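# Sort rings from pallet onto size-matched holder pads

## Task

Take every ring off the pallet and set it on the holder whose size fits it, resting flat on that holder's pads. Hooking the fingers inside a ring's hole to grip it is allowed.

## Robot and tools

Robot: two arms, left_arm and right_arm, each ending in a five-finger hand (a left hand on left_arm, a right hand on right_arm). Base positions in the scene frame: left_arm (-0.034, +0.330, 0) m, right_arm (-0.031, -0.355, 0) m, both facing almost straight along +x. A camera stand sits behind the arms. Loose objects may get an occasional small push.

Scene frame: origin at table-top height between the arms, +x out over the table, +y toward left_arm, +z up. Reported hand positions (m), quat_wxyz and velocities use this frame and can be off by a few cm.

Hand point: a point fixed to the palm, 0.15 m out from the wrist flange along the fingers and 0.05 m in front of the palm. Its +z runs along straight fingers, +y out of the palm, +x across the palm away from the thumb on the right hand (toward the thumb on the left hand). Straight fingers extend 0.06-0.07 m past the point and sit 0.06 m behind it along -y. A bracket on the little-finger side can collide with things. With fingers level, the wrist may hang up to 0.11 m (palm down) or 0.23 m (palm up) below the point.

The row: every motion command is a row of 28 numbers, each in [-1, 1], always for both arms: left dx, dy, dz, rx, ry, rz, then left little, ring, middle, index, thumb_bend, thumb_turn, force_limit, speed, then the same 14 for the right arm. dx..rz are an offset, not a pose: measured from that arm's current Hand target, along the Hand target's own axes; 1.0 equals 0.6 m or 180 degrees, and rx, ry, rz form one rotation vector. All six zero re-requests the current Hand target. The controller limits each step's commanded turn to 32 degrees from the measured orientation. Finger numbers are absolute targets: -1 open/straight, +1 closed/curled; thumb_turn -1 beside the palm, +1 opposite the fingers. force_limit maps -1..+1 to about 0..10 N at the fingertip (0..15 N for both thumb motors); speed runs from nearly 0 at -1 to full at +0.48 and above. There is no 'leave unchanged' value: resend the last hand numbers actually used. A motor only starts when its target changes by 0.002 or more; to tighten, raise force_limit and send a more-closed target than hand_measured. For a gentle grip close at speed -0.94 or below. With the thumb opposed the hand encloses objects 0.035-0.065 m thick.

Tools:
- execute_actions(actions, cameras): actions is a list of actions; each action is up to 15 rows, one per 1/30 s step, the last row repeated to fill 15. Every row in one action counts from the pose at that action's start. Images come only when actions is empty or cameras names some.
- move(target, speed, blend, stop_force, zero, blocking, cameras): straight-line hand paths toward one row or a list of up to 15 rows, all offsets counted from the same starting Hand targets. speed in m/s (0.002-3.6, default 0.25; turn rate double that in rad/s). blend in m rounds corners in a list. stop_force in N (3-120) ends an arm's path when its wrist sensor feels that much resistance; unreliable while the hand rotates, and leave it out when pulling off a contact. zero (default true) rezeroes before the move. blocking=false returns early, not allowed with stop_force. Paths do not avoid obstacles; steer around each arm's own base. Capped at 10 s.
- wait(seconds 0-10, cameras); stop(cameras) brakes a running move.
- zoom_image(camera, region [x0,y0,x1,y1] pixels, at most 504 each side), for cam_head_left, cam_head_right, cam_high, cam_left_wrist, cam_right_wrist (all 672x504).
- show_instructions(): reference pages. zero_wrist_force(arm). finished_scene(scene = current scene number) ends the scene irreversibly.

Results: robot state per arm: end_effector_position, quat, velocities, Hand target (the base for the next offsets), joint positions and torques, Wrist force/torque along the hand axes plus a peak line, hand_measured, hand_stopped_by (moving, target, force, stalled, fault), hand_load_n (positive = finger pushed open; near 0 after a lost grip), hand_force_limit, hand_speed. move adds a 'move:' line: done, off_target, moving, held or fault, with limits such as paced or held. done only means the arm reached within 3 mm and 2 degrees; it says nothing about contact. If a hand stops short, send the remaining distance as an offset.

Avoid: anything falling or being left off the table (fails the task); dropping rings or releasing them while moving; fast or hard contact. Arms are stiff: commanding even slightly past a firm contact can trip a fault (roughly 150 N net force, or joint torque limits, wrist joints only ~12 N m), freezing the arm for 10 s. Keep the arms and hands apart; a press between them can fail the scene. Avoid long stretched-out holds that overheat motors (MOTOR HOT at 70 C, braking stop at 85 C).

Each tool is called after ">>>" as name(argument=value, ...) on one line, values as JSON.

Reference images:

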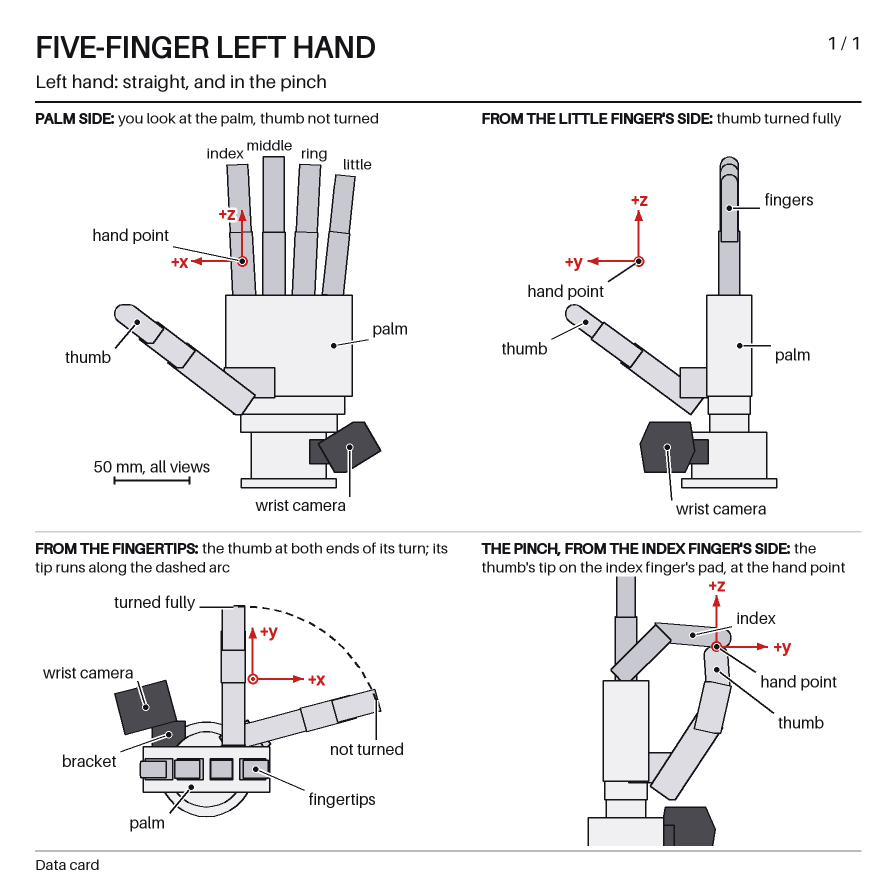

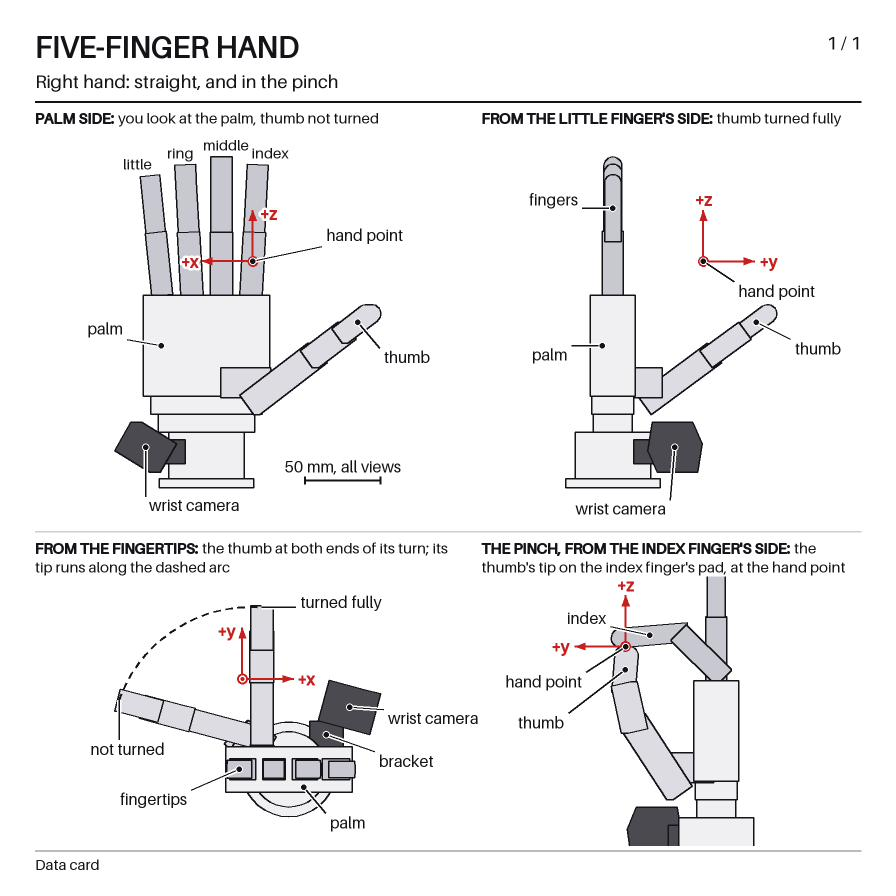

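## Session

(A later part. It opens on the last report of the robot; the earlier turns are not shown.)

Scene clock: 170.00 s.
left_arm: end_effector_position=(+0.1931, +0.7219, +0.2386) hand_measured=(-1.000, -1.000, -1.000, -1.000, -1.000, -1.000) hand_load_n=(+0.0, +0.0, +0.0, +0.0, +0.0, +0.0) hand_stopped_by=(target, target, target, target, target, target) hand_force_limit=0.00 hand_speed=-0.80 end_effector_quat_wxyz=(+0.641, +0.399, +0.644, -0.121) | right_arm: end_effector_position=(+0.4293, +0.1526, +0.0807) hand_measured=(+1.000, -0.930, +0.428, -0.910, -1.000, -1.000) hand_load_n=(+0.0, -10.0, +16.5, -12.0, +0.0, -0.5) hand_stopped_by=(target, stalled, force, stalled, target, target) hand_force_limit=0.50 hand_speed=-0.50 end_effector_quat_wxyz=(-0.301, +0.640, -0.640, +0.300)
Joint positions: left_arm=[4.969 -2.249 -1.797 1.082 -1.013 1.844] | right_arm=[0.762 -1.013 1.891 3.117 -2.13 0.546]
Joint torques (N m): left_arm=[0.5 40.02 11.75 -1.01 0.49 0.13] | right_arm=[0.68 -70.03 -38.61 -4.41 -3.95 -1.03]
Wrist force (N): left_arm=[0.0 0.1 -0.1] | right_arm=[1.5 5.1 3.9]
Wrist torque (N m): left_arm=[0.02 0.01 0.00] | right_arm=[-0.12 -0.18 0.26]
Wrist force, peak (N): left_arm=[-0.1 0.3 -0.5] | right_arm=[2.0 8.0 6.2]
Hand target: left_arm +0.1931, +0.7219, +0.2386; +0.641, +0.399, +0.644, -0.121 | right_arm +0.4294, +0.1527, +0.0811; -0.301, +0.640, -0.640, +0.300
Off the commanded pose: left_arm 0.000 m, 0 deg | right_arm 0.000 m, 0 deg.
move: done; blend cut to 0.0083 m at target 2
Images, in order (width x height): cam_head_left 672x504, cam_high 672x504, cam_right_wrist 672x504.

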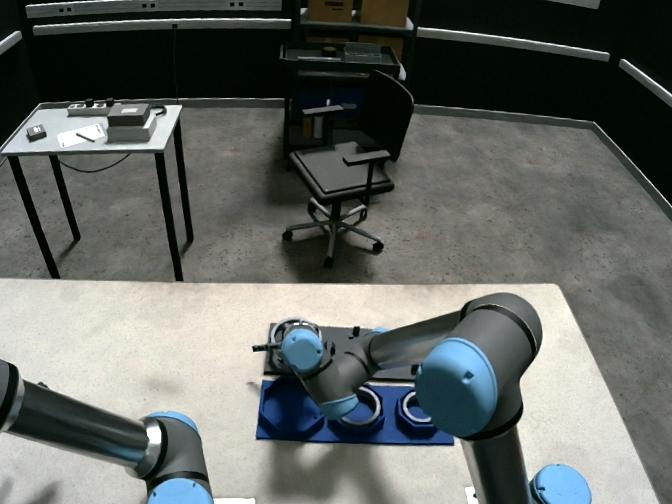

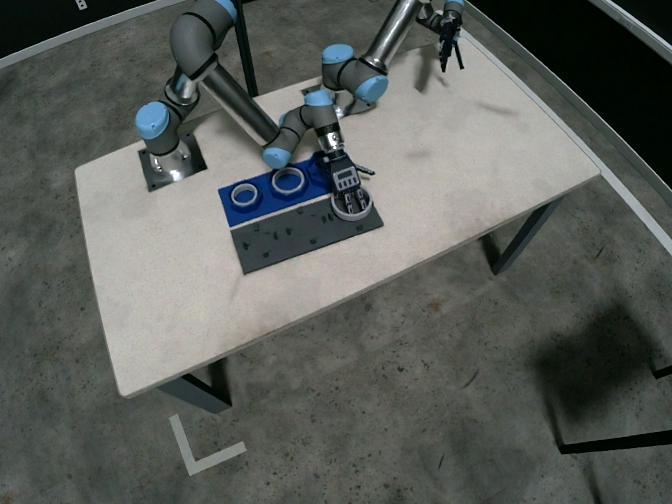

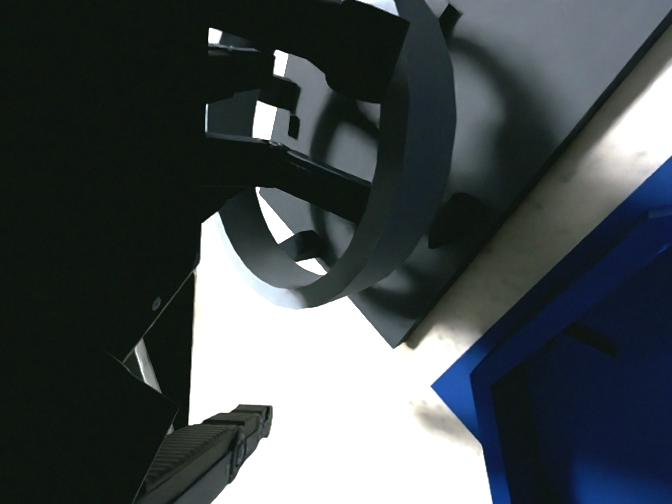

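>>> move(target=[[0,0,0,0,0,0,-1,-1,-1,-1,-1,-1,0,-0.8,0.00667,-0.00696,0.0083,0,0,0,1,-1,0.8,-1,-1,-1,0.5,-0.5],[0,0,0,0,0,0,-1,-1,-1,-1,-1,-1,0,-0.8,0.00667,0.0109,0.0233,0,0,0,1,-1,0.8,-1,-1,-1,0.5,-0.5]], speed=0.025, stop_force=5, cameras=["cam_high","cam_right_wrist"])

>>> zoom_image(camera="cam_high", region=[320, 180, 380, 240])

Scene clock: 179.87 s.
left_arm: end_effector_position=(+0.1931, +0.7219, +0.2386) hand_measured=(-1.000, -1.000, -1.000, -1.000, -1.000, -1.000) hand_load_n=(+0.0, +0.0, +0.0, +0.0, +0.0, -0.5) hand_stopped_by=(target, target, target, target, target, target) hand_force_limit=0.00 hand_speed=-0.80 end_effector_quat_wxyz=(+0.641, +0.399, +0.644, -0.121) | right_arm: end_effector_position=(+0.4360, +0.1487, +0.0703) hand_measured=(+1.000, -0.930, +0.428, -0.910, -1.000, -1.000) hand_load_n=(+0.0, -9.5, +16.5, -12.0, +0.0, +0.0) hand_stopped_by=(target, stalled, force, stalled, target, target) hand_force_limit=0.50 hand_speed=-0.50 end_effector_quat_wxyz=(-0.301, +0.640, -0.640, +0.300)
Joint positions: left_arm=[4.969 -2.249 -1.797 1.082 -1.013 1.844] | right_arm=[0.749 -0.991 1.893 3.086 -2.121 0.535]
Joint torques (N m): left_arm=[-0.66 38.94 11.35 -0.88 0.5 0.06] | right_arm=[-1.03 -71.21 -36.78 -6.48 1.74 0.18]
Wrist force (N): left_arm=[-0.1 -0.1 -0.3] | right_arm=[1.6 5.3 3.7]
Wrist torque (N m): left_arm=[0.00 0.00 0.00] | right_arm=[-0.09 -0.18 0.25]
Wrist force, peak (N): left_arm=[0.1 0.2 -0.5] | right_arm=[1.7 5.3 4.3]
Hand target: left_arm +0.1931, +0.7219, +0.2386; +0.641, +0.399, +0.644, -0.121 | right_arm +0.4360, +0.1487, +0.0703; -0.301, +0.640, -0.640, +0.300 (not the last commanded pose)
Off the commanded pose: left_arm 0.000 m, 0 deg | right_arm 0.003 m, 0 deg.
move: contact (right_arm); path passed 1 of 2 targets
Images, in order (width x height): cam_high 672x504, cam_right_wrist 672x504.

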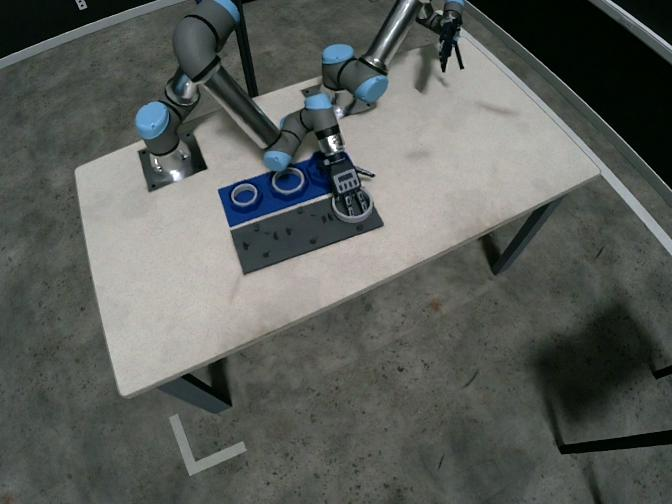

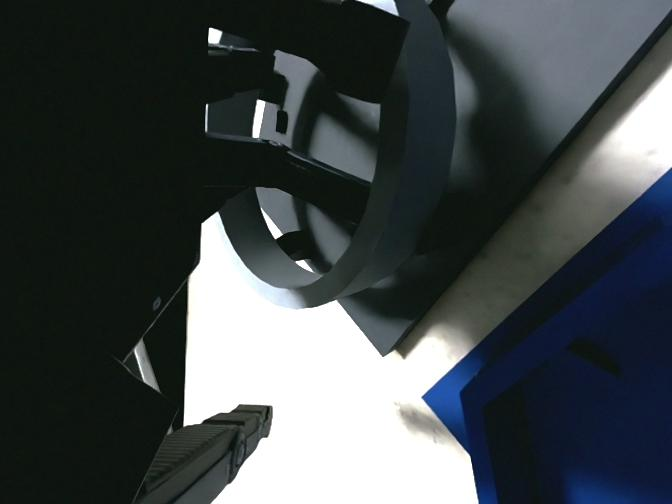

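Scaled by 8.400.

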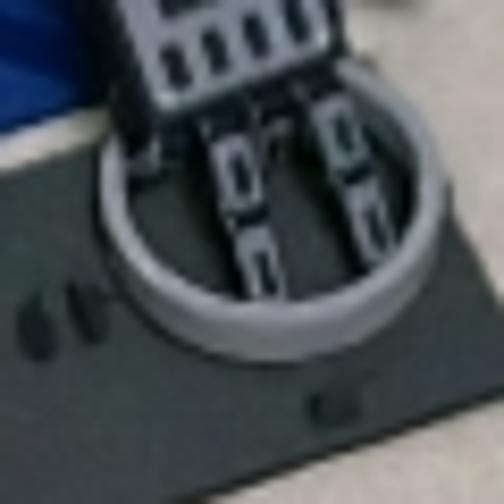

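>>> zoom_image(camera="cam_high", region=[326, 188, 376, 238])

Scaled by 10.080.

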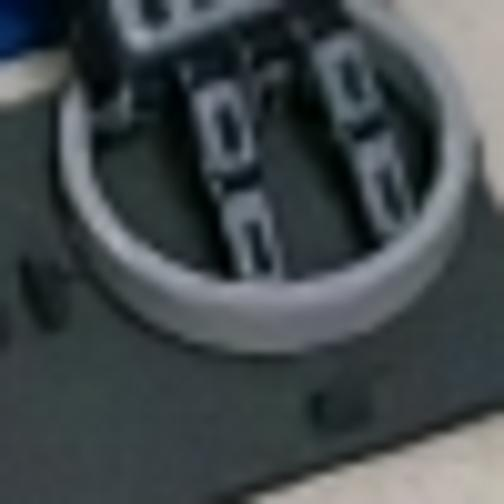

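>>> move(target=[[0,0,0,0,0,0,-1,-1,-1,-1,-1,-1,0,-0.8,0.01,-0.01282,0.0023,0,0,0,1,-1,0.8,-1,-1,-1,0.5,-0.5]], speed=0.04, cameras=["cam_high","cam_head_left"])

>>> zoom_image(camera="cam_high", region=[326, 188, 376, 238])

>>> zoom_image(camera="cam_head_left", region=[255, 310, 335, 390])

Scene clock: 196.73 s.
left_arm: end_effector_position=(+0.1931, +0.7219, +0.2386) hand_measured=(-1.000, -1.000, -1.000, -1.000, -1.000, -1.000) hand_load_n=(+0.0, +0.0, +0.0, +0.0, +0.0, +0.0) hand_stopped_by=(target, target, target, target, target, target) hand_force_limit=0.00 hand_speed=-0.80 end_effector_quat_wxyz=(+0.641, +0.399, +0.644, -0.121) | right_arm: end_effector_position=(+0.4421, +0.1426, +0.0755) hand_measured=(+1.000, -0.930, +0.428, -0.910, -1.000, -1.000) hand_load_n=(+0.0, -10.0, +16.5, -12.0, +0.0, +0.0) hand_stopped_by=(target, stalled, force, stalled, target, target) hand_force_limit=0.50 hand_speed=-0.50 end_effector_quat_wxyz=(-0.301, +0.640, -0.640, +0.300)
Joint positions: left_arm=[4.969 -2.249 -1.797 1.082 -1.013 1.844] | right_arm=[0.733 -1.002 1.895 3.087 -2.111 0.521]
Joint torques (N m): left_arm=[0.55 38.99 12.32 -0.8 0.55 0.08] | right_arm=[6.73 -51.1 -2.1 -1.49 -0.72 1.05]
Wrist force (N): left_arm=[0.0 -0.2 -0.1] | right_arm=[1.4 5.1 3.8]
Wrist torque (N m): left_arm=[-0.02 -0.01 0.01] | right_arm=[-0.12 -0.15 0.25]
Wrist force, peak (N): left_arm=[0.0 0.4 -0.3] | right_arm=[1.5 5.4 4.0]
Hand target: left_arm +0.1931, +0.7219, +0.2386; +0.641, +0.399, +0.644, -0.121 | right_arm +0.4420, +0.1427, +0.0754; -0.301, +0.640, -0.640, +0.300
Off the commanded pose: left_arm 0.000 m, 0 deg | right_arm 0.000 m, 0 deg.
move: done
Images, in order (width x height): cam_head_left 672x504, cam_high 672x504.

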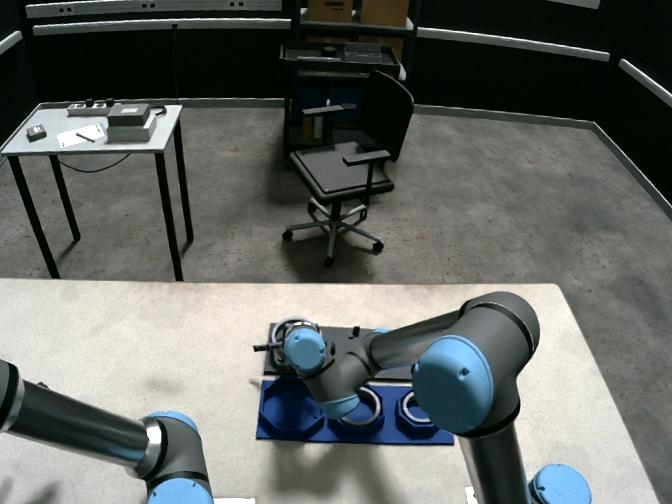

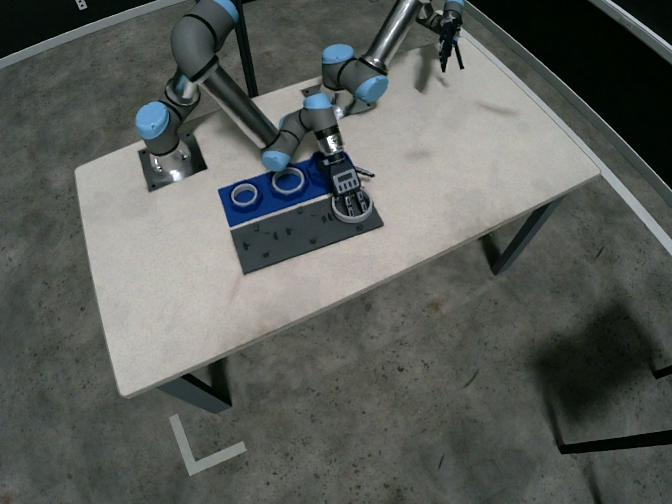

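Scaled by 10.080.

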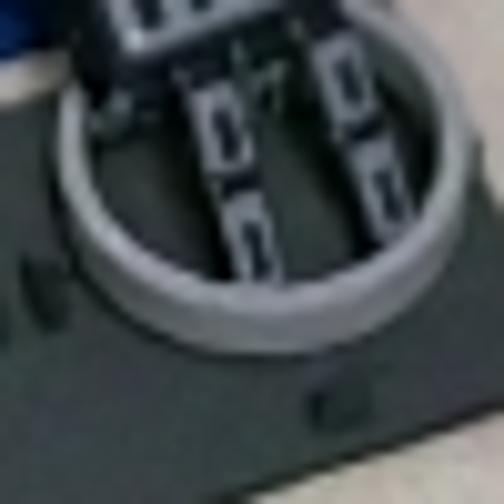

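Scaled by 6.300.

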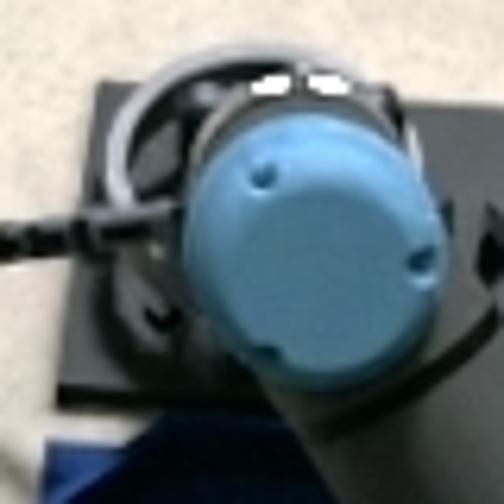

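>>> zoom_image(camera="cam_high", region=[326, 204, 354, 232])

>>> zoom_image(camera="cam_high", region=[350, 190, 378, 218])

Scaled by 18.000.

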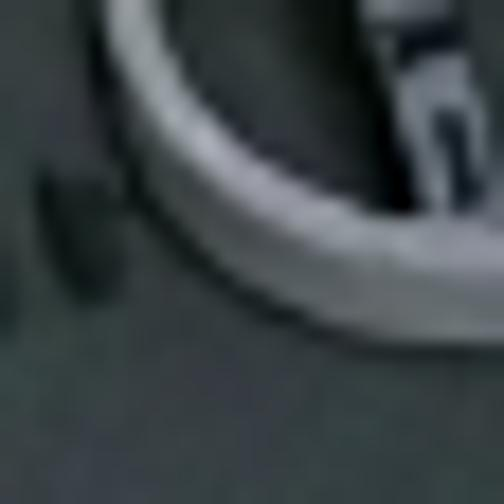

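Scaled by 18.000.

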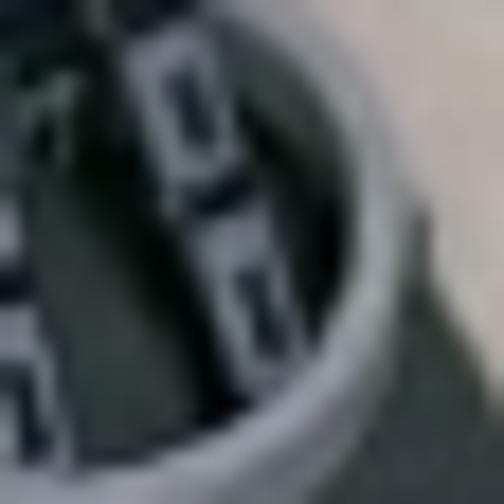

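>>> move(target=[[0,0,0,0,0,0,-1,-1,-1,-1,-1,-1,0,-0.8,0.00667,-0.00268,0.00319,0,0,0,1,-1,0.8,-1,-1,-1,0.5,-0.5],[0,0,0,0,0,0,-1,-1,-1,-1,-1,-1,0,-0.8,0.00667,0.0139,0.0171,0,0,0,1,-1,0.8,-1,-1,-1,0.5,-0.5]], speed=0.025, stop_force=5, cameras=["cam_high"])

>>> zoom_image(camera="cam_high", region=[326, 188, 376, 238])

Scene clock: 213.43 s.
left_arm: end_effector_position=(+0.1931, +0.7219, +0.2386) hand_measured=(-1.000, -1.000, -1.000, -1.000, -1.000, -1.000) hand_load_n=(+0.5, +0.0, +0.0, +0.0, +0.0, +0.0) hand_stopped_by=(target, target, target, target, target, target) hand_force_limit=0.00 hand_speed=-0.80 end_effector_quat_wxyz=(+0.641, +0.399, +0.644, -0.121) | right_arm: end_effector_position=(+0.4446, +0.1387, +0.0623) hand_measured=(+1.000, -0.930, +0.428, -0.910, -1.000, -1.000) hand_load_n=(+0.0, -10.0, +16.5, -12.0, +0.0, +0.0) hand_stopped_by=(target, stalled, force, stalled, target, target) hand_force_limit=0.50 hand_speed=-0.50 end_effector_quat_wxyz=(-0.301, +0.640, -0.640, +0.300)
Joint positions: left_arm=[4.969 -2.249 -1.797 1.082 -1.013 1.844] | right_arm=[0.725 -0.978 1.904 3.051 -2.105 0.514]
Joint torques (N m): left_arm=[-0.3 38.8 11.81 -0.77 0.64 0.12] | right_arm=[7.11 -72.16 -26.31 -1.14 -3.72 -1.11]
Wrist force (N): left_arm=[-0.2 0.2 -0.2] | right_arm=[1.4 5.2 3.8]
Wrist torque (N m): left_arm=[0.04 0.03 -0.02] | right_arm=[-0.12 -0.16 0.25]
Wrist force, peak (N): left_arm=[-0.5 0.0 -0.3] | right_arm=[1.6 5.9 4.1]
Hand target: left_arm +0.1931, +0.7219, +0.2386; +0.641, +0.399, +0.644, -0.121 | right_arm +0.4446, +0.1387, +0.0624; -0.301, +0.640, -0.640, +0.300
Off the commanded pose: left_arm 0.000 m, 0 deg | right_arm 0.000 m, 0 deg.
move: done
Images, in order (width x height): cam_high 672x504.

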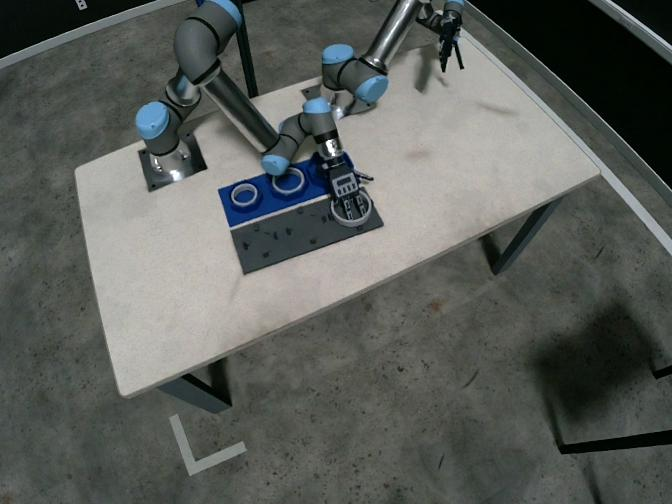

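Scaled by 10.080.

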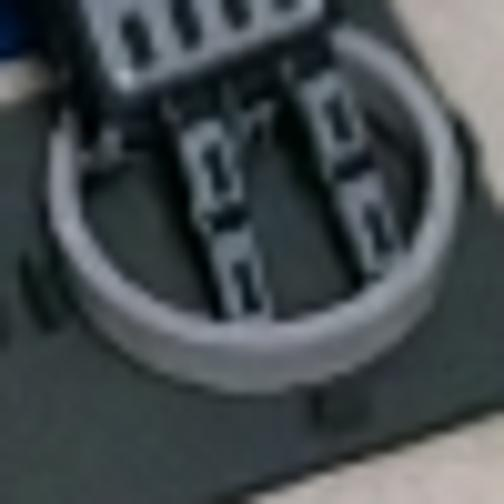

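>>> move(target=[[0,0,0,0,0,0,-1,-1,-1,-1,-1,-1,0,-0.8,0,0.01277,0.01071,0,0,0,1,-1,0.8,-1,-1,-1,0.5,-0.5]], speed=0.02, stop_force=4)

Scene clock: 218.07 s.
left_arm: end_effector_position=(+0.1931, +0.7219, +0.2386) hand_measured=(-1.000, -1.000, -1.000, -1.000, -1.000, -1.000) hand_load_n=(+0.0, +0.0, -0.5, +0.0, +0.0, +0.0) hand_stopped_by=(target, target, target, target, target, target) hand_force_limit=0.00 hand_speed=-0.80 end_effector_quat_wxyz=(+0.641, +0.399, +0.644, -0.121) | right_arm: end_effector_position=(+0.4446, +0.1388, +0.0532) hand_measured=(+1.000, -0.930, +0.428, -0.910, -1.000, -1.000) hand_load_n=(+0.0, -9.0, +15.0, -12.0, -0.5, +0.0) hand_stopped_by=(target, stalled, force, stalled, target, target) hand_force_limit=0.50 hand_speed=-0.50 end_effector_quat_wxyz=(-0.301, +0.640, -0.640, +0.300)
Joint positions: left_arm=[4.969 -2.249 -1.797 1.082 -1.013 1.844] | right_arm=[0.725 -0.959 1.906 3.03 -2.105 0.514]
Joint torques (N m): left_arm=[-0.46 38.84 12.21 -0.69 0.51 -0.03] | right_arm=[1.17 -68.46 -28.37 -4.32 -2.17 -0.48]
Wrist force (N): left_arm=[0.0 0.2 -0.2] | right_arm=[-0.1 1.9 0.9]
Wrist torque (N m): left_arm=[0.04 0.01 -0.01] | right_arm=[-0.12 -0.03 0.06]
Wrist force, peak (N): left_arm=[-0.1 0.0 -0.6] | right_arm=[1.6 5.9 4.1]
Hand target: left_arm +0.1931, +0.7219, +0.2386; +0.641, +0.399, +0.644, -0.121 | right_arm +0.4446, +0.1388, +0.0532; -0.301, +0.640, -0.640, +0.300 (not the last commanded pose)
Off the commanded pose: left_arm 0.000 m, 0 deg | right_arm 0.001 m, 0 deg.
move: contact (right_arm)

>>> execute_actions(actions=[[[0,0,0,0,0,0,-1,-1,-1,-1,-1,-1,0,-0.8,0,0,0,0,0,0,1,-0.88,0.3,-0.86,-1,-1,0.5,-0.6]],[[0,0,0,0,0,0,-1,-1,-1,-1,-1,-1,0,-0.8,0,0,0,0,0,0,1,-0.8,0.25,-0.8,-1,-1,0.5,-0.5]]])

>>> move(target=[[0,0,0,0,0,0,-1,-1,-1,-1,-1,-1,0,-0.8,0,-0.0855,-0.0718,0,0,0,1,-0.8,0.25,-0.8,-1,-1,0.5,-0.5],[0,0,0,0,0,0,-1,-1,-1,-1,-1,-1,0,-0.8,0.2138,0.165,-0.2795,0,0,0,1,-0.7,0.1,-0.7,-1,-1,0.5,0.3]], speed=[0.08,0.25], cameras=["cam_high","cam_right_wrist"])

>>> zoom_image(camera="cam_high", region=[260, 150, 320, 210])

>>> zoom_image(camera="cam_high", region=[320, 180, 380, 240])

Scene clock: 228.47 s.
left_arm: end_effector_position=(+0.1931, +0.7219, +0.2386) hand_measured=(-1.000, -1.000, -1.000, -1.000, -1.000, -1.000) hand_load_n=(+0.0, +0.0, +0.0, +0.0, +0.0, +0.0) hand_stopped_by=(target, target, target, target, target, target) hand_force_limit=0.00 hand_speed=-0.80 end_effector_quat_wxyz=(+0.641, +0.399, +0.644, -0.121) | right_arm: end_effector_position=(+0.4446, +0.1388, +0.0532) hand_measured=(+1.000, -0.800, +0.254, -0.800, -1.000, -1.000) hand_load_n=(+0.0, +0.0, -10.5, +0.0, +0.0, +0.0) hand_stopped_by=(target, target, target, target, target, target) hand_force_limit=0.50 hand_speed=-0.50 end_effector_quat_wxyz=(-0.301, +0.640, -0.640, +0.300)
Joint positions: left_arm=[4.969 -2.249 -1.797 1.082 -1.013 1.844] | right_arm=[0.725 -0.959 1.906 3.03 -2.105 0.514]
Joint torques (N m): left_arm=[-0.08 39.28 13.07 -0.58 0.58 0.11] | right_arm=[1.93 -42.75 -29.33 0.25 -1.89 1.12]
Wrist force (N): left_arm=[-0.1 0.2 -0.2] | right_arm=[3.9 -4.5 -10.7]
Wrist torque (N m): left_arm=[0.04 0.01 -0.01] | right_arm=[-0.17 0.07 0.05]
Wrist force, peak (N): left_arm=[0.0 0.1 -0.5] | right_arm=[4.4 -5.0 -11.4]
Hand target: left_arm +0.1931, +0.7219, +0.2386; +0.641, +0.399, +0.644, -0.121 | right_arm +0.4446, +0.1388, +0.0532; -0.301, +0.640, -0.640, +0.300
Off the commanded pose: left_arm 0.000 m, 0 deg | right_arm 0.000 m, 0 deg.
Step readings (end_effector_position of left_arm | right_arm):
0: (+0.1931, +0.7219, +0.2386) | (+0.4446, +0.1388, +0.0532)
1: (+0.1931, +0.7219, +0.2386) | (+0.4446, +0.1388, +0.0532)
2: (+0.1931, +0.7219, +0.2386) | (+0.4446, +0.1388, +0.0532)
4: (+0.1931, +0.7219, +0.2386) | (+0.4446, +0.1388, +0.0532)
8: (+0.1931, +0.7219, +0.2386) | (+0.4446, +0.1388, +0.0532)
15: (+0.1931, +0.7219, +0.2386) | (+0.4446, +0.1388, +0.0532)
16: (+0.1931, +0.7219, +0.2386) | (+0.4446, +0.1388, +0.0532)
17: (+0.1931, +0.7219, +0.2386) | (+0.4446, +0.1388, +0.0532)
19: (+0.1931, +0.7219, +0.2386) | (+0.4446, +0.1388, +0.0532)
23: (+0.1931, +0.7219, +0.2386) | (+0.4446, +0.1388, +0.0532)
30: (+0.1931, +0.7219, +0.2386) | (+0.4446, +0.1388, +0.0532)

Scene clock: 231.47 s.
left_arm: end_effector_position=(+0.1931, +0.7219, +0.2386) hand_measured=(-1.000, -1.000, -1.000, -1.000, -1.000, -1.000) hand_load_n=(+0.0, +0.0, +0.0, +0.0, -0.5, +0.0) hand_stopped_by=(target, target, target, target, target, target) hand_force_limit=0.00 hand_speed=-0.80 end_effector_quat_wxyz=(+0.641, +0.399, +0.644, -0.121) | right_arm: end_effector_position=(+0.2525, +0.0103, +0.0838) hand_measured=(+1.000, -0.700, +0.100, -0.700, -1.000, -1.000) hand_load_n=(+0.0, +0.0, +0.0, +0.0, +0.0, +0.0) hand_stopped_by=(target, target, target, target, target, target) hand_force_limit=0.50 hand_speed=0.30 end_effector_quat_wxyz=(-0.301, +0.640, -0.640, +0.300)
Joint positions: left_arm=[4.969 -2.249 -1.797 1.082 -1.013 1.844] | right_arm=[0.82 -1.372 2.49 2.904 -2.168 0.599]
Joint torques (N m): left_arm=[0.1 38.37 12.3 -0.57 0.75 0] | right_arm=[7.08 0.23 4.33 -4.84 1.86 0.98]
Wrist force (N): left_arm=[0.0 0.0 -0.2] | right_arm=[1.5 0.4 -0.1]
Wrist torque (N m): left_arm=[0.01 0.00 0.00] | right_arm=[0.01 -0.07 0.08]
Wrist force, peak (N): left_arm=[-0.1 -0.1 -0.5] | right_arm=[2.5 -6.0 -10.3]
Hand target: left_arm +0.1931, +0.7219, +0.2386; +0.641, +0.399, +0.644, -0.121 | right_arm +0.2525, +0.0103, +0.0838; -0.301, +0.640, -0.640, +0.300
Off the commanded pose: left_arm 0.000 m, 0 deg | right_arm 0.000 m, 0 deg.
move: done
Images, in order (width x height): cam_high 672x504, cam_right_wrist 672x504.

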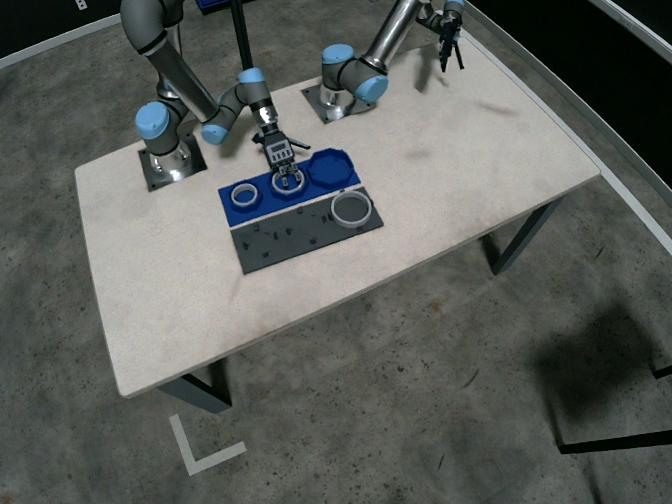

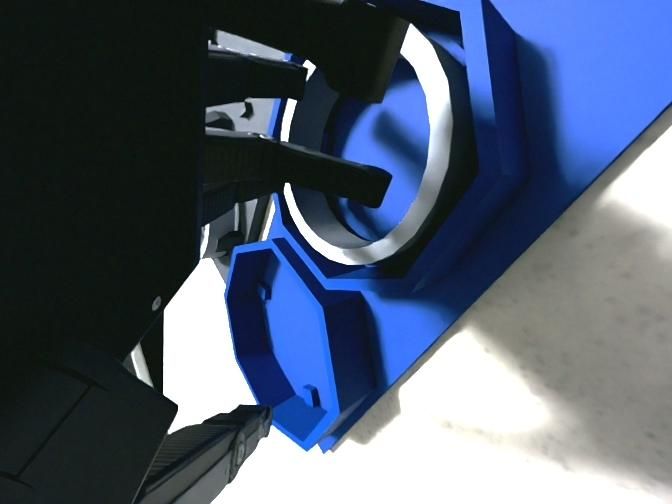

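Scaled by 8.400.

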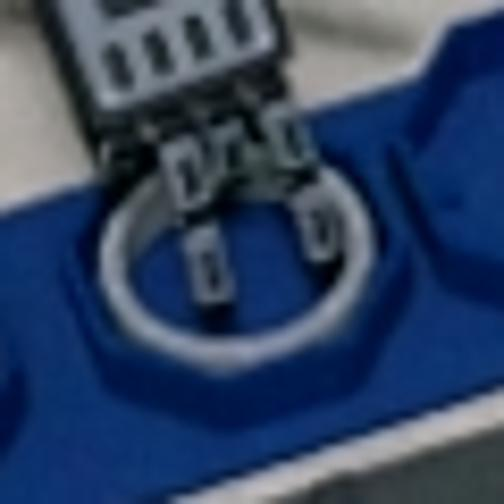

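Scaled by 8.400.

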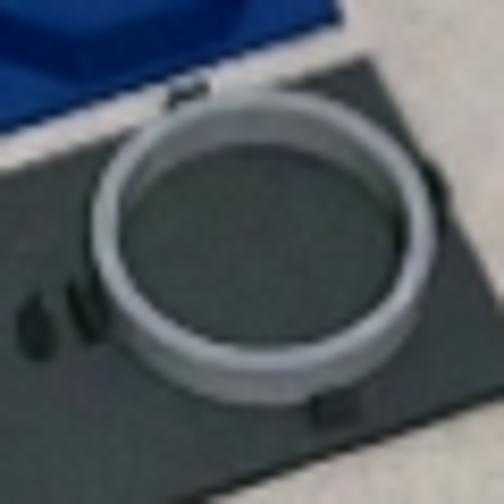

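>>> move(target=[[0,0,0,0,0,0,-1,-1,-1,-1,-1,-1,0,-0.8,0,0.0032,-0.0038,0,0,0,1,-0.7,0.15,-0.7,-1,-1,0.5,0.3],[0,0,0,0,0,0,-1,-1,-1,-1,-1,-1,0,-0.8,0,0.04292,0.02948,0,0,0,1,-0.7,0.15,-0.7,-1,-1,0.5,0.3]], speed=0.04, stop_force=6, cameras=["cam_high"])

>>> zoom_image(camera="cam_high", region=[260, 150, 320, 210])

Scene clock: 241.33 s.
left_arm: end_effector_position=(+0.1931, +0.7219, +0.2386) hand_measured=(-1.000, -1.000, -1.000, -1.000, -1.000, -1.000) hand_load_n=(+0.0, +0.0, +0.0, +0.0, +0.0, +0.0) hand_stopped_by=(target, target, target, target, target, target) hand_force_limit=0.00 hand_speed=-0.80 end_effector_quat_wxyz=(+0.641, +0.399, +0.644, -0.121) | right_arm: end_effector_position=(+0.2496, +0.0103, +0.0527) hand_measured=(+1.000, -0.700, +0.150, -0.700, -1.000, -1.000) hand_load_n=(+0.0, -0.5, +0.0, -0.5, +0.0, +0.0) hand_stopped_by=(target, target, target, target, target, target) hand_force_limit=0.50 hand_speed=0.30 end_effector_quat_wxyz=(-0.301, +0.640, -0.640, +0.300)
Joint positions: left_arm=[4.969 -2.249 -1.797 1.082 -1.013 1.844] | right_arm=[0.827 -1.261 2.508 2.779 -2.172 0.605]
Joint torques (N m): left_arm=[0.31 39.02 12.1 -0.5 0.82 0.13] | right_arm=[-5.56 -44.49 -20.92 -4.75 1.72 0.99]
Wrist force (N): left_arm=[0.0 0.0 0.0] | right_arm=[1.0 1.0 -0.1]
Wrist torque (N m): left_arm=[0.00 0.00 0.00] | right_arm=[0.02 -0.07 0.07]
Wrist force, peak (N): left_arm=[0.0 0.3 -0.5] | right_arm=[2.7 0.0 -1.9]
Hand target: left_arm +0.1931, +0.7219, +0.2386; +0.641, +0.399, +0.644, -0.121 | right_arm +0.2496, +0.0103, +0.0527; -0.301, +0.640, -0.640, +0.300
Off the commanded pose: left_arm 0.000 m, 0 deg | right_arm 0.000 m, 0 deg.
move: done
Images, in order (width x height): cam_high 672x504.

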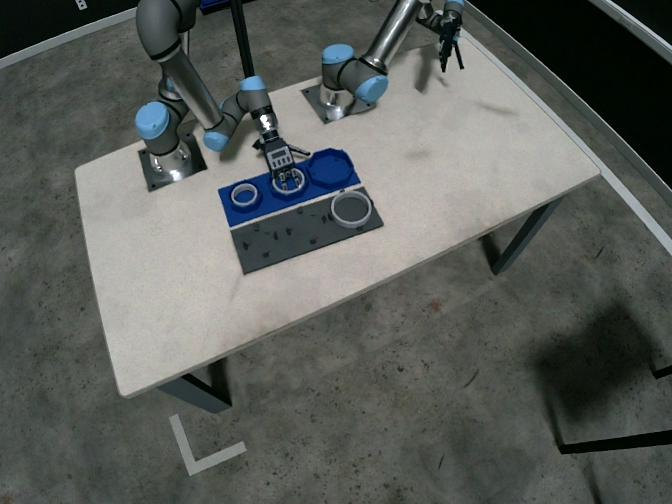

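Scaled by 8.400.

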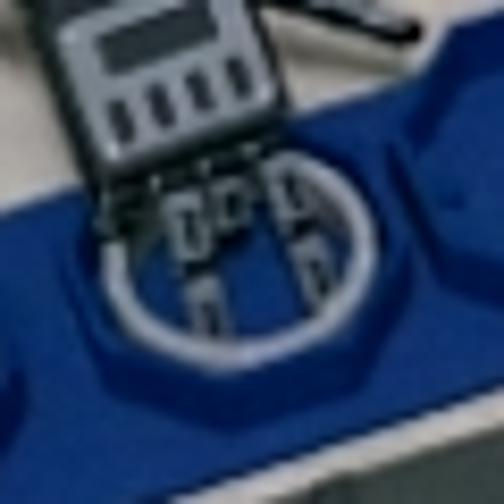

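>>> execute_actions(actions=[[[0,0,0,0,0,0,-1,-1,-1,-1,-1,-1,0,-0.8,0,0,0,0,0,0,1,-0.7,0.6,-0.7,-1,-1,0.5,-0.85]],[[0,0,0,0,0,0,-1,-1,-1,-1,-1,-1,0,-0.8,0,0,0,0,0,0,1,-0.7,0.6,-0.7,-1,-1,0.5,-0.85]]])

>>> execute_actions(actions=[[[0,0,0,0,0,0,-1,-1,-1,-1,-1,-1,0,-0.8,0,0,0,0,0,0,1,-0.95,0.6,-0.95,-1,-1,0.5,-0.5]],[[0,0,0,0,0,0,-1,-1,-1,-1,-1,-1,0,-0.8,0,0,0,0,0,0,1,-0.95,0.6,-0.95,-1,-1,0.5,-0.5]]])

>>> move(target=[0,0,0,0,0,0,-1,-1,-1,-1,-1,-1,0,-0.8,0,-0.02553,-0.02143,0,0,0,1,-0.95,0.6,-0.95,-1,-1,0.5,-0.5], speed=0.03, cameras=["cam_high"])

>>> zoom_image(camera="cam_high", region=[260, 150, 320, 210])

Scene clock: 246.60 s.
left_arm: end_effector_position=(+0.1931, +0.7219, +0.2386) hand_measured=(-1.000, -1.000, -1.000, -1.000, -1.000, -1.000) hand_load_n=(+0.0, +0.0, +0.0, +0.0, +0.0, +0.0) hand_stopped_by=(target, target, target, target, target, target) hand_force_limit=0.00 hand_speed=-0.80 end_effector_quat_wxyz=(+0.641, +0.399, +0.644, -0.121) | right_arm: end_effector_position=(+0.2496, +0.0103, +0.0527) hand_measured=(+1.000, -0.700, +0.230, -0.700, -1.000, -1.000) hand_load_n=(+0.0, -3.5, +7.0, -2.5, +0.0, +0.0) hand_stopped_by=(target, target, force, target, target, target) hand_force_limit=0.50 hand_speed=-0.85 end_effector_quat_wxyz=(-0.301, +0.640, -0.640, +0.300)
Joint positions: left_arm=[4.969 -2.249 -1.797 1.082 -1.013 1.844] | right_arm=[0.827 -1.261 2.508 2.779 -2.172 0.605]
Joint torques (N m): left_arm=[-0.1 38.84 12.17 -0.51 0.8 -0.12] | right_arm=[-1.99 -43.46 -20.84 -4.57 0.19 0.98]
Wrist force (N): left_arm=[0.1 0.1 -0.1] | right_arm=[1.5 1.9 0.3]
Wrist torque (N m): left_arm=[0.02 -0.01 0.00] | right_arm=[0.16 -0.10 0.12]
Wrist force, peak (N): left_arm=[0.0 0.2 -0.5] | right_arm=[1.5 1.5 1.6]
Hand target: left_arm +0.1931, +0.7219, +0.2386; +0.641, +0.399, +0.644, -0.121 | right_arm +0.2496, +0.0103, +0.0527; -0.301, +0.640, -0.640, +0.300
Off the commanded pose: left_arm 0.000 m, 0 deg | right_arm 0.000 m, 0 deg.
Step readings (end_effector_position of left_arm | right_arm):
0: (+0.1931, +0.7219, +0.2386) | (+0.2496, +0.0103, +0.0527)
1: (+0.1931, +0.7219, +0.2386) | (+0.2496, +0.0103, +0.0527)
2: (+0.1931, +0.7219, +0.2386) | (+0.2496, +0.0103, +0.0527)
4: (+0.1931, +0.7219, +0.2386) | (+0.2496, +0.0103, +0.0527)
8: (+0.1931, +0.7219, +0.2386) | (+0.2496, +0.0103, +0.0527)
15: (+0.1931, +0.7219, +0.2386) | (+0.2496, +0.0103, +0.0527)
16: (+0.1931, +0.7219, +0.2386) | (+0.2496, +0.0103, +0.0527)
17: (+0.1931, +0.7219, +0.2386) | (+0.2496, +0.0103, +0.0527)
19: (+0.1931, +0.7219, +0.2386) | (+0.2496, +0.0103, +0.0527)
23: (+0.1931, +0.7219, +0.2386) | (+0.2496, +0.0103, +0.0527)
30: (+0.1931, +0.7219, +0.2386) | (+0.2496, +0.0103, +0.0527)

Scene clock: 247.80 s.
left_arm: end_effector_position=(+0.1931, +0.7219, +0.2386) hand_measured=(-1.000, -1.000, -1.000, -1.000, -1.000, -1.000) hand_load_n=(+0.0, +0.0, +0.0, +0.0, +0.0, +0.0) hand_stopped_by=(target, target, target, target, target, target) hand_force_limit=0.00 hand_speed=-0.80 end_effector_quat_wxyz=(+0.641, +0.399, +0.644, -0.121) | right_arm: end_effector_position=(+0.2497, +0.0103, +0.0528) hand_measured=(+1.000, -0.742, +0.228, -0.746, -1.000, -1.000) hand_load_n=(+0.0, -10.5, +17.0, -13.0, +0.0, +0.0) hand_stopped_by=(target, stalled, force, stalled, target, target) hand_force_limit=0.50 hand_speed=-0.50 end_effector_quat_wxyz=(-0.301, +0.640, -0.640, +0.300)
Joint positions: left_arm=[4.969 -2.249 -1.797 1.082 -1.013 1.844] | right_arm=[0.827 -1.261 2.508 2.779 -2.172 0.605]
Joint torques (N m): left_arm=[-0.02 37.88 12.69 -0.47 0.94 0.07] | right_arm=[-0.77 -30.47 -20.55 -0.48 -0.31 1.04]
Wrist force (N): left_arm=[0.0 0.2 0.0] | right_arm=[1.7 -0.8 -0.2]
Wrist torque (N m): left_arm=[0.02 0.00 0.00] | right_arm=[-0.11 -0.08 0.04]
Wrist force, peak (N): left_arm=[-0.1 0.4 -0.3] | right_arm=[1.4 2.5 -0.2]
Hand target: left_arm +0.1931, +0.7219, +0.2386; +0.641, +0.399, +0.644, -0.121 | right_arm +0.2496, +0.0103, +0.0527; -0.301, +0.640, -0.640, +0.300
Off the commanded pose: left_arm 0.000 m, 0 deg | right_arm 0.000 m, 0 deg.
Step readings (end_effector_position of left_arm | right_arm):
0: (+0.1931, +0.7219, +0.2386) | (+0.2496, +0.0103, +0.0527)
1: (+0.1931, +0.7219, +0.2386) | (+0.2496, +0.0103, +0.0527)
2: (+0.1931, +0.7219, +0.2386) | (+0.2496, +0.0103, +0.0527)
4: (+0.1931, +0.7219, +0.2386) | (+0.2497, +0.0103, +0.0527)
8: (+0.1931, +0.7219, +0.2386) | (+0.2497, +0.0103, +0.0528)
15: (+0.1931, +0.7219, +0.2386) | (+0.2497, +0.0103, +0.0528)
16: (+0.1931, +0.7219, +0.2386) | (+0.2497, +0.0103, +0.0528)
17: (+0.1931, +0.7219, +0.2386) | (+0.2497, +0.0103, +0.0528)
19: (+0.1931, +0.7219, +0.2386) | (+0.2497, +0.0103, +0.0528)
23: (+0.1931, +0.7219, +0.2386) | (+0.2497, +0.0103, +0.0528)
30: (+0.1931, +0.7219, +0.2386) | (+0.2497, +0.0103, +0.0528)

Scene clock: 248.80 s.
left_arm: end_effector_position=(+0.1931, +0.7219, +0.2386) hand_measured=(-1.000, -1.000, -1.000, -1.000, -1.000, -1.000) hand_load_n=(+0.0, +0.0, +0.0, +0.0, +0.0, +0.0) hand_stopped_by=(target, target, target, target, target, target) hand_force_limit=0.00 hand_speed=-0.80 end_effector_quat_wxyz=(+0.641, +0.399, +0.644, -0.121) | right_arm: end_effector_position=(+0.2496, +0.0104, +0.0729) hand_measured=(+1.000, -0.742, +0.228, -0.746, -1.000, -1.000) hand_load_n=(+0.0, -10.0, +17.5, -12.0, +0.0, +0.0) hand_stopped_by=(target, stalled, force, stalled, target, target) hand_force_limit=0.50 hand_speed=-0.50 end_effector_quat_wxyz=(-0.301, +0.640, -0.640, +0.300)
Joint positions: left_arm=[4.969 -2.249 -1.797 1.082 -1.013 1.844] | right_arm=[0.827 -1.336 2.5 2.862 -2.172 0.605]
Joint torques (N m): left_arm=[0.28 38.45 12.81 -0.49 0.85 -0.12] | right_arm=[7.44 -0.22 -17.12 -6.2 -3.92 0.81]
Wrist force (N): left_arm=[-0.2 0.0 -0.4] | right_arm=[1.3 4.3 3.1]
Wrist torque (N m): left_arm=[0.02 0.03 -0.01] | right_arm=[-0.11 -0.15 0.16]
Wrist force, peak (N): left_arm=[-0.4 0.2 -0.5] | right_arm=[1.4 5.2 3.5]
Hand target: left_arm +0.1931, +0.7219, +0.2386; +0.641, +0.399, +0.644, -0.121 | right_arm +0.2495, +0.0103, +0.0727; -0.301, +0.640, -0.640, +0.300
Off the commanded pose: left_arm 0.000 m, 0 deg | right_arm 0.000 m, 0 deg.
move: done
Images, in order (width x height): cam_high 672x504.

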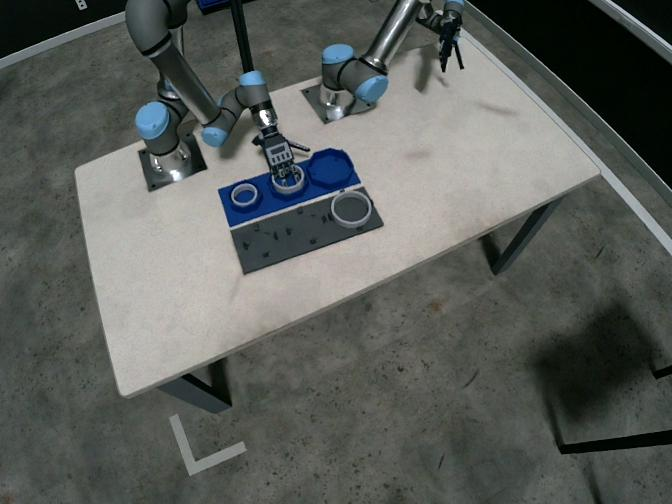

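Scaled by 8.400.

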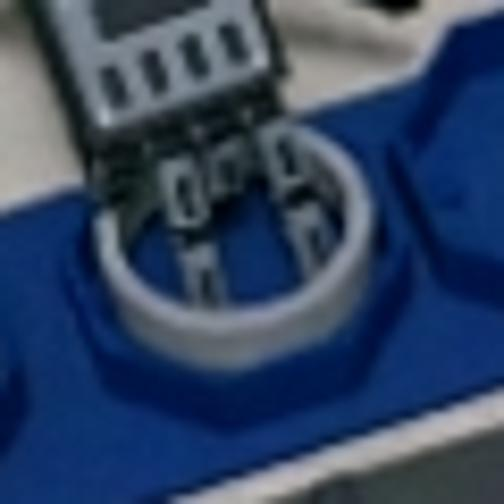

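>>> move(target=[[0,0,0,0,0,0,-1,-1,-1,-1,-1,-1,0,-0.8,0,-0.02553,-0.02143,0,0,0,1,-0.95,0.6,-0.95,-1,-1,0.5,-0.5],[0,0,0,0,0,0,-1,-1,-1,-1,-1,-1,0,-0.8,0.051,-0.2264,0.21795,0,0,0,1,-0.95,0.6,-0.95,-1,-1,0.5,-0.5],[0,0,0,0,0,0,-1,-1,-1,-1,-1,-1,0,-0.8,0.051,-0.213,0.2292,0,0,0,1,-0.95,0.6,-0.95,-1,-1,0.5,-0.5]], speed=0.13, blend=[0.01,0.005,0], cameras=["cam_high"])

>>> zoom_image(camera="cam_high", region=[282, 202, 332, 252])

Scene clock: 259.33 s.
left_arm: end_effector_position=(+0.1931, +0.7219, +0.2386) hand_measured=(-1.000, -1.000, -1.000, -1.000, -1.000, -1.000) hand_load_n=(+0.0, +0.0, +0.0, +0.0, +0.0, +0.0) hand_stopped_by=(target, target, target, target, target, target) hand_force_limit=0.00 hand_speed=-0.80 end_effector_quat_wxyz=(+0.641, +0.399, +0.644, -0.121) | right_arm: end_effector_position=(+0.4368, -0.0202, +0.0831) hand_measured=(+1.000, -0.742, +0.228, -0.746, -1.000, -1.000) hand_load_n=(+0.0, -10.0, +18.0, -12.0, +0.0, +0.0) hand_stopped_by=(target, stalled, force, stalled, target, target) hand_force_limit=0.50 hand_speed=-0.50 end_effector_quat_wxyz=(-0.301, +0.640, -0.640, +0.300)
Joint positions: left_arm=[4.969 -2.249 -1.797 1.082 -1.013 1.844] | right_arm=[0.459 -1.195 2.254 2.829 -1.917 0.305]
Joint torques (N m): left_arm=[-0.38 38.43 12.75 -0.21 0.85 0] | right_arm=[-5.68 -45 -22.6 -4.43 -2.08 -1.07]
Wrist force (N): left_arm=[-0.1 0.0 -0.4] | right_arm=[1.6 4.5 3.1]
Wrist torque (N m): left_arm=[0.03 0.01 0.00] | right_arm=[-0.08 -0.15 0.24]
Wrist force, peak (N): left_arm=[0.1 -0.1 -0.6] | right_arm=[1.5 6.9 4.9]
Hand target: left_arm +0.1931, +0.7219, +0.2386; +0.641, +0.399, +0.644, -0.121 | right_arm +0.4370, -0.0201, +0.0833; -0.301, +0.640, -0.640, +0.300
Off the commanded pose: left_arm 0.000 m, 0 deg | right_arm 0.000 m, 0 deg.
move: done
Images, in order (width x height): cam_high 672x504.

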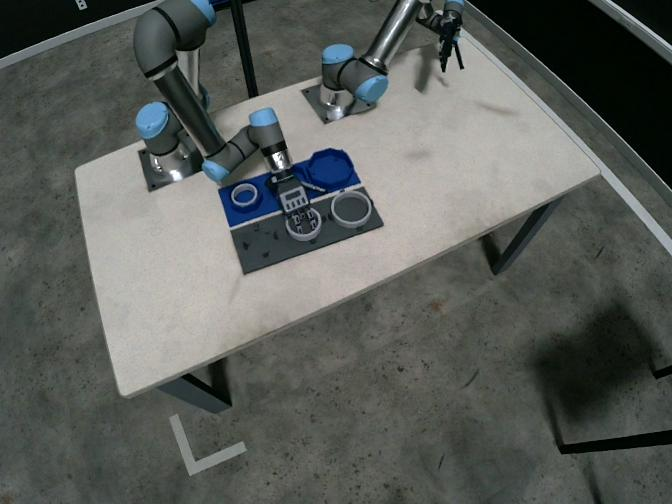

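Scaled by 10.080.

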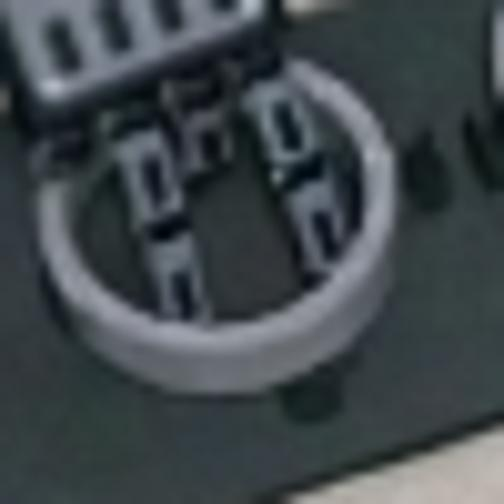

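>>> move(target=[[0,0,0,0,0,0,-1,-1,-1,-1,-1,-1,0,-0.8,-0.02333,0.01264,-0.01507,0,0,0,1,-0.95,0.6,-0.95,-1,-1,0.5,-0.5]], speed=0.06, cameras=["cam_high"])

>>> zoom_image(camera="cam_high", region=[282, 202, 332, 252])

Scene clock: 266.40 s.
left_arm: end_effector_position=(+0.1931, +0.7219, +0.2386) hand_measured=(-1.000, -1.000, -1.000, -1.000, -1.000, -1.000) hand_load_n=(+0.0, +0.0, +0.0, +0.0, +0.0, +0.0) hand_stopped_by=(target, target, target, target, target, target) hand_force_limit=0.00 hand_speed=-0.80 end_effector_quat_wxyz=(+0.641, +0.399, +0.644, -0.121) | right_arm: end_effector_position=(+0.4251, -0.0062, +0.0833) hand_measured=(+1.000, -0.742, +0.228, -0.746, -1.000, -1.000) hand_load_n=(+0.0, -10.0, +18.0, -12.0, +0.0, +0.0) hand_stopped_by=(target, stalled, force, stalled, target, target) hand_force_limit=0.50 hand_speed=-0.50 end_effector_quat_wxyz=(-0.301, +0.640, -0.640, +0.300) end_effector_velocity=(+0.001, -0.001, -0.001) end_effector_angular_velocity=(+0.000, +0.003, +0.003)
Joint positions: left_arm=[4.969 -2.249 -1.797 1.082 -1.013 1.844] | right_arm=[0.502 -1.196 2.251 2.843 -1.949 0.336]
Joint velocities: left_arm=[within noise] | right_arm=[-0.005 0 0.001 -0.001 0.007 -0.005]
Joint torques (N m): left_arm=[-0.31 37.56 13.15 -0.24 0.87 -0.03] | right_arm=[-5.6 -54.57 -29.42 -5.75 1.96 -1.08]
Wrist force (N): left_arm=[0.0 -0.1 -0.2] | right_arm=[1.3 4.6 3.4]
Wrist torque (N m): left_arm=[0.00 0.00 0.00] | right_arm=[-0.07 -0.13 0.16]
Wrist force, peak (N): left_arm=[-0.1 0.1 -0.4] | right_arm=[4.2 3.2 5.0]
Hand target: left_arm +0.1931, +0.7219, +0.2386; +0.641, +0.399, +0.644, -0.121 | right_arm +0.4252, -0.0062, +0.0833; -0.301, +0.640, -0.640, +0.300
Off the commanded pose: left_arm 0.000 m, 0 deg | right_arm 0.000 m, 0 deg.
move: done
Images, in order (width x height): cam_high 672x504.

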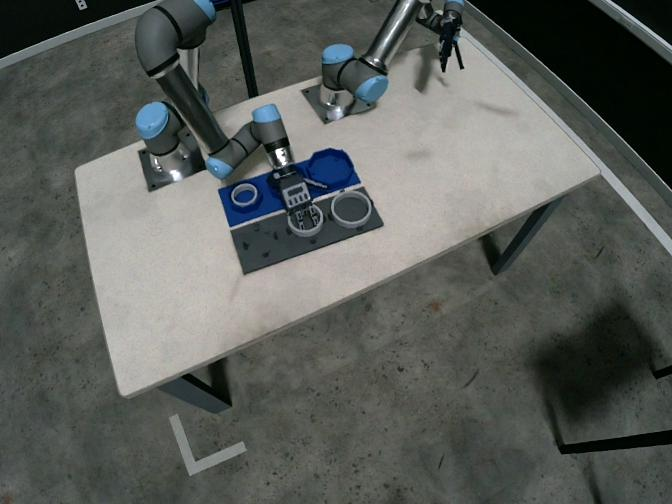

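Scaled by 10.080.

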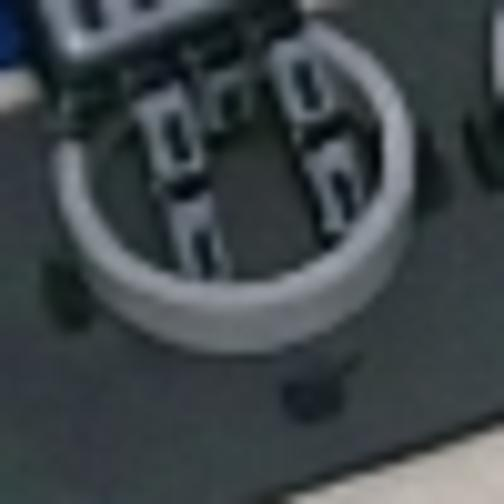

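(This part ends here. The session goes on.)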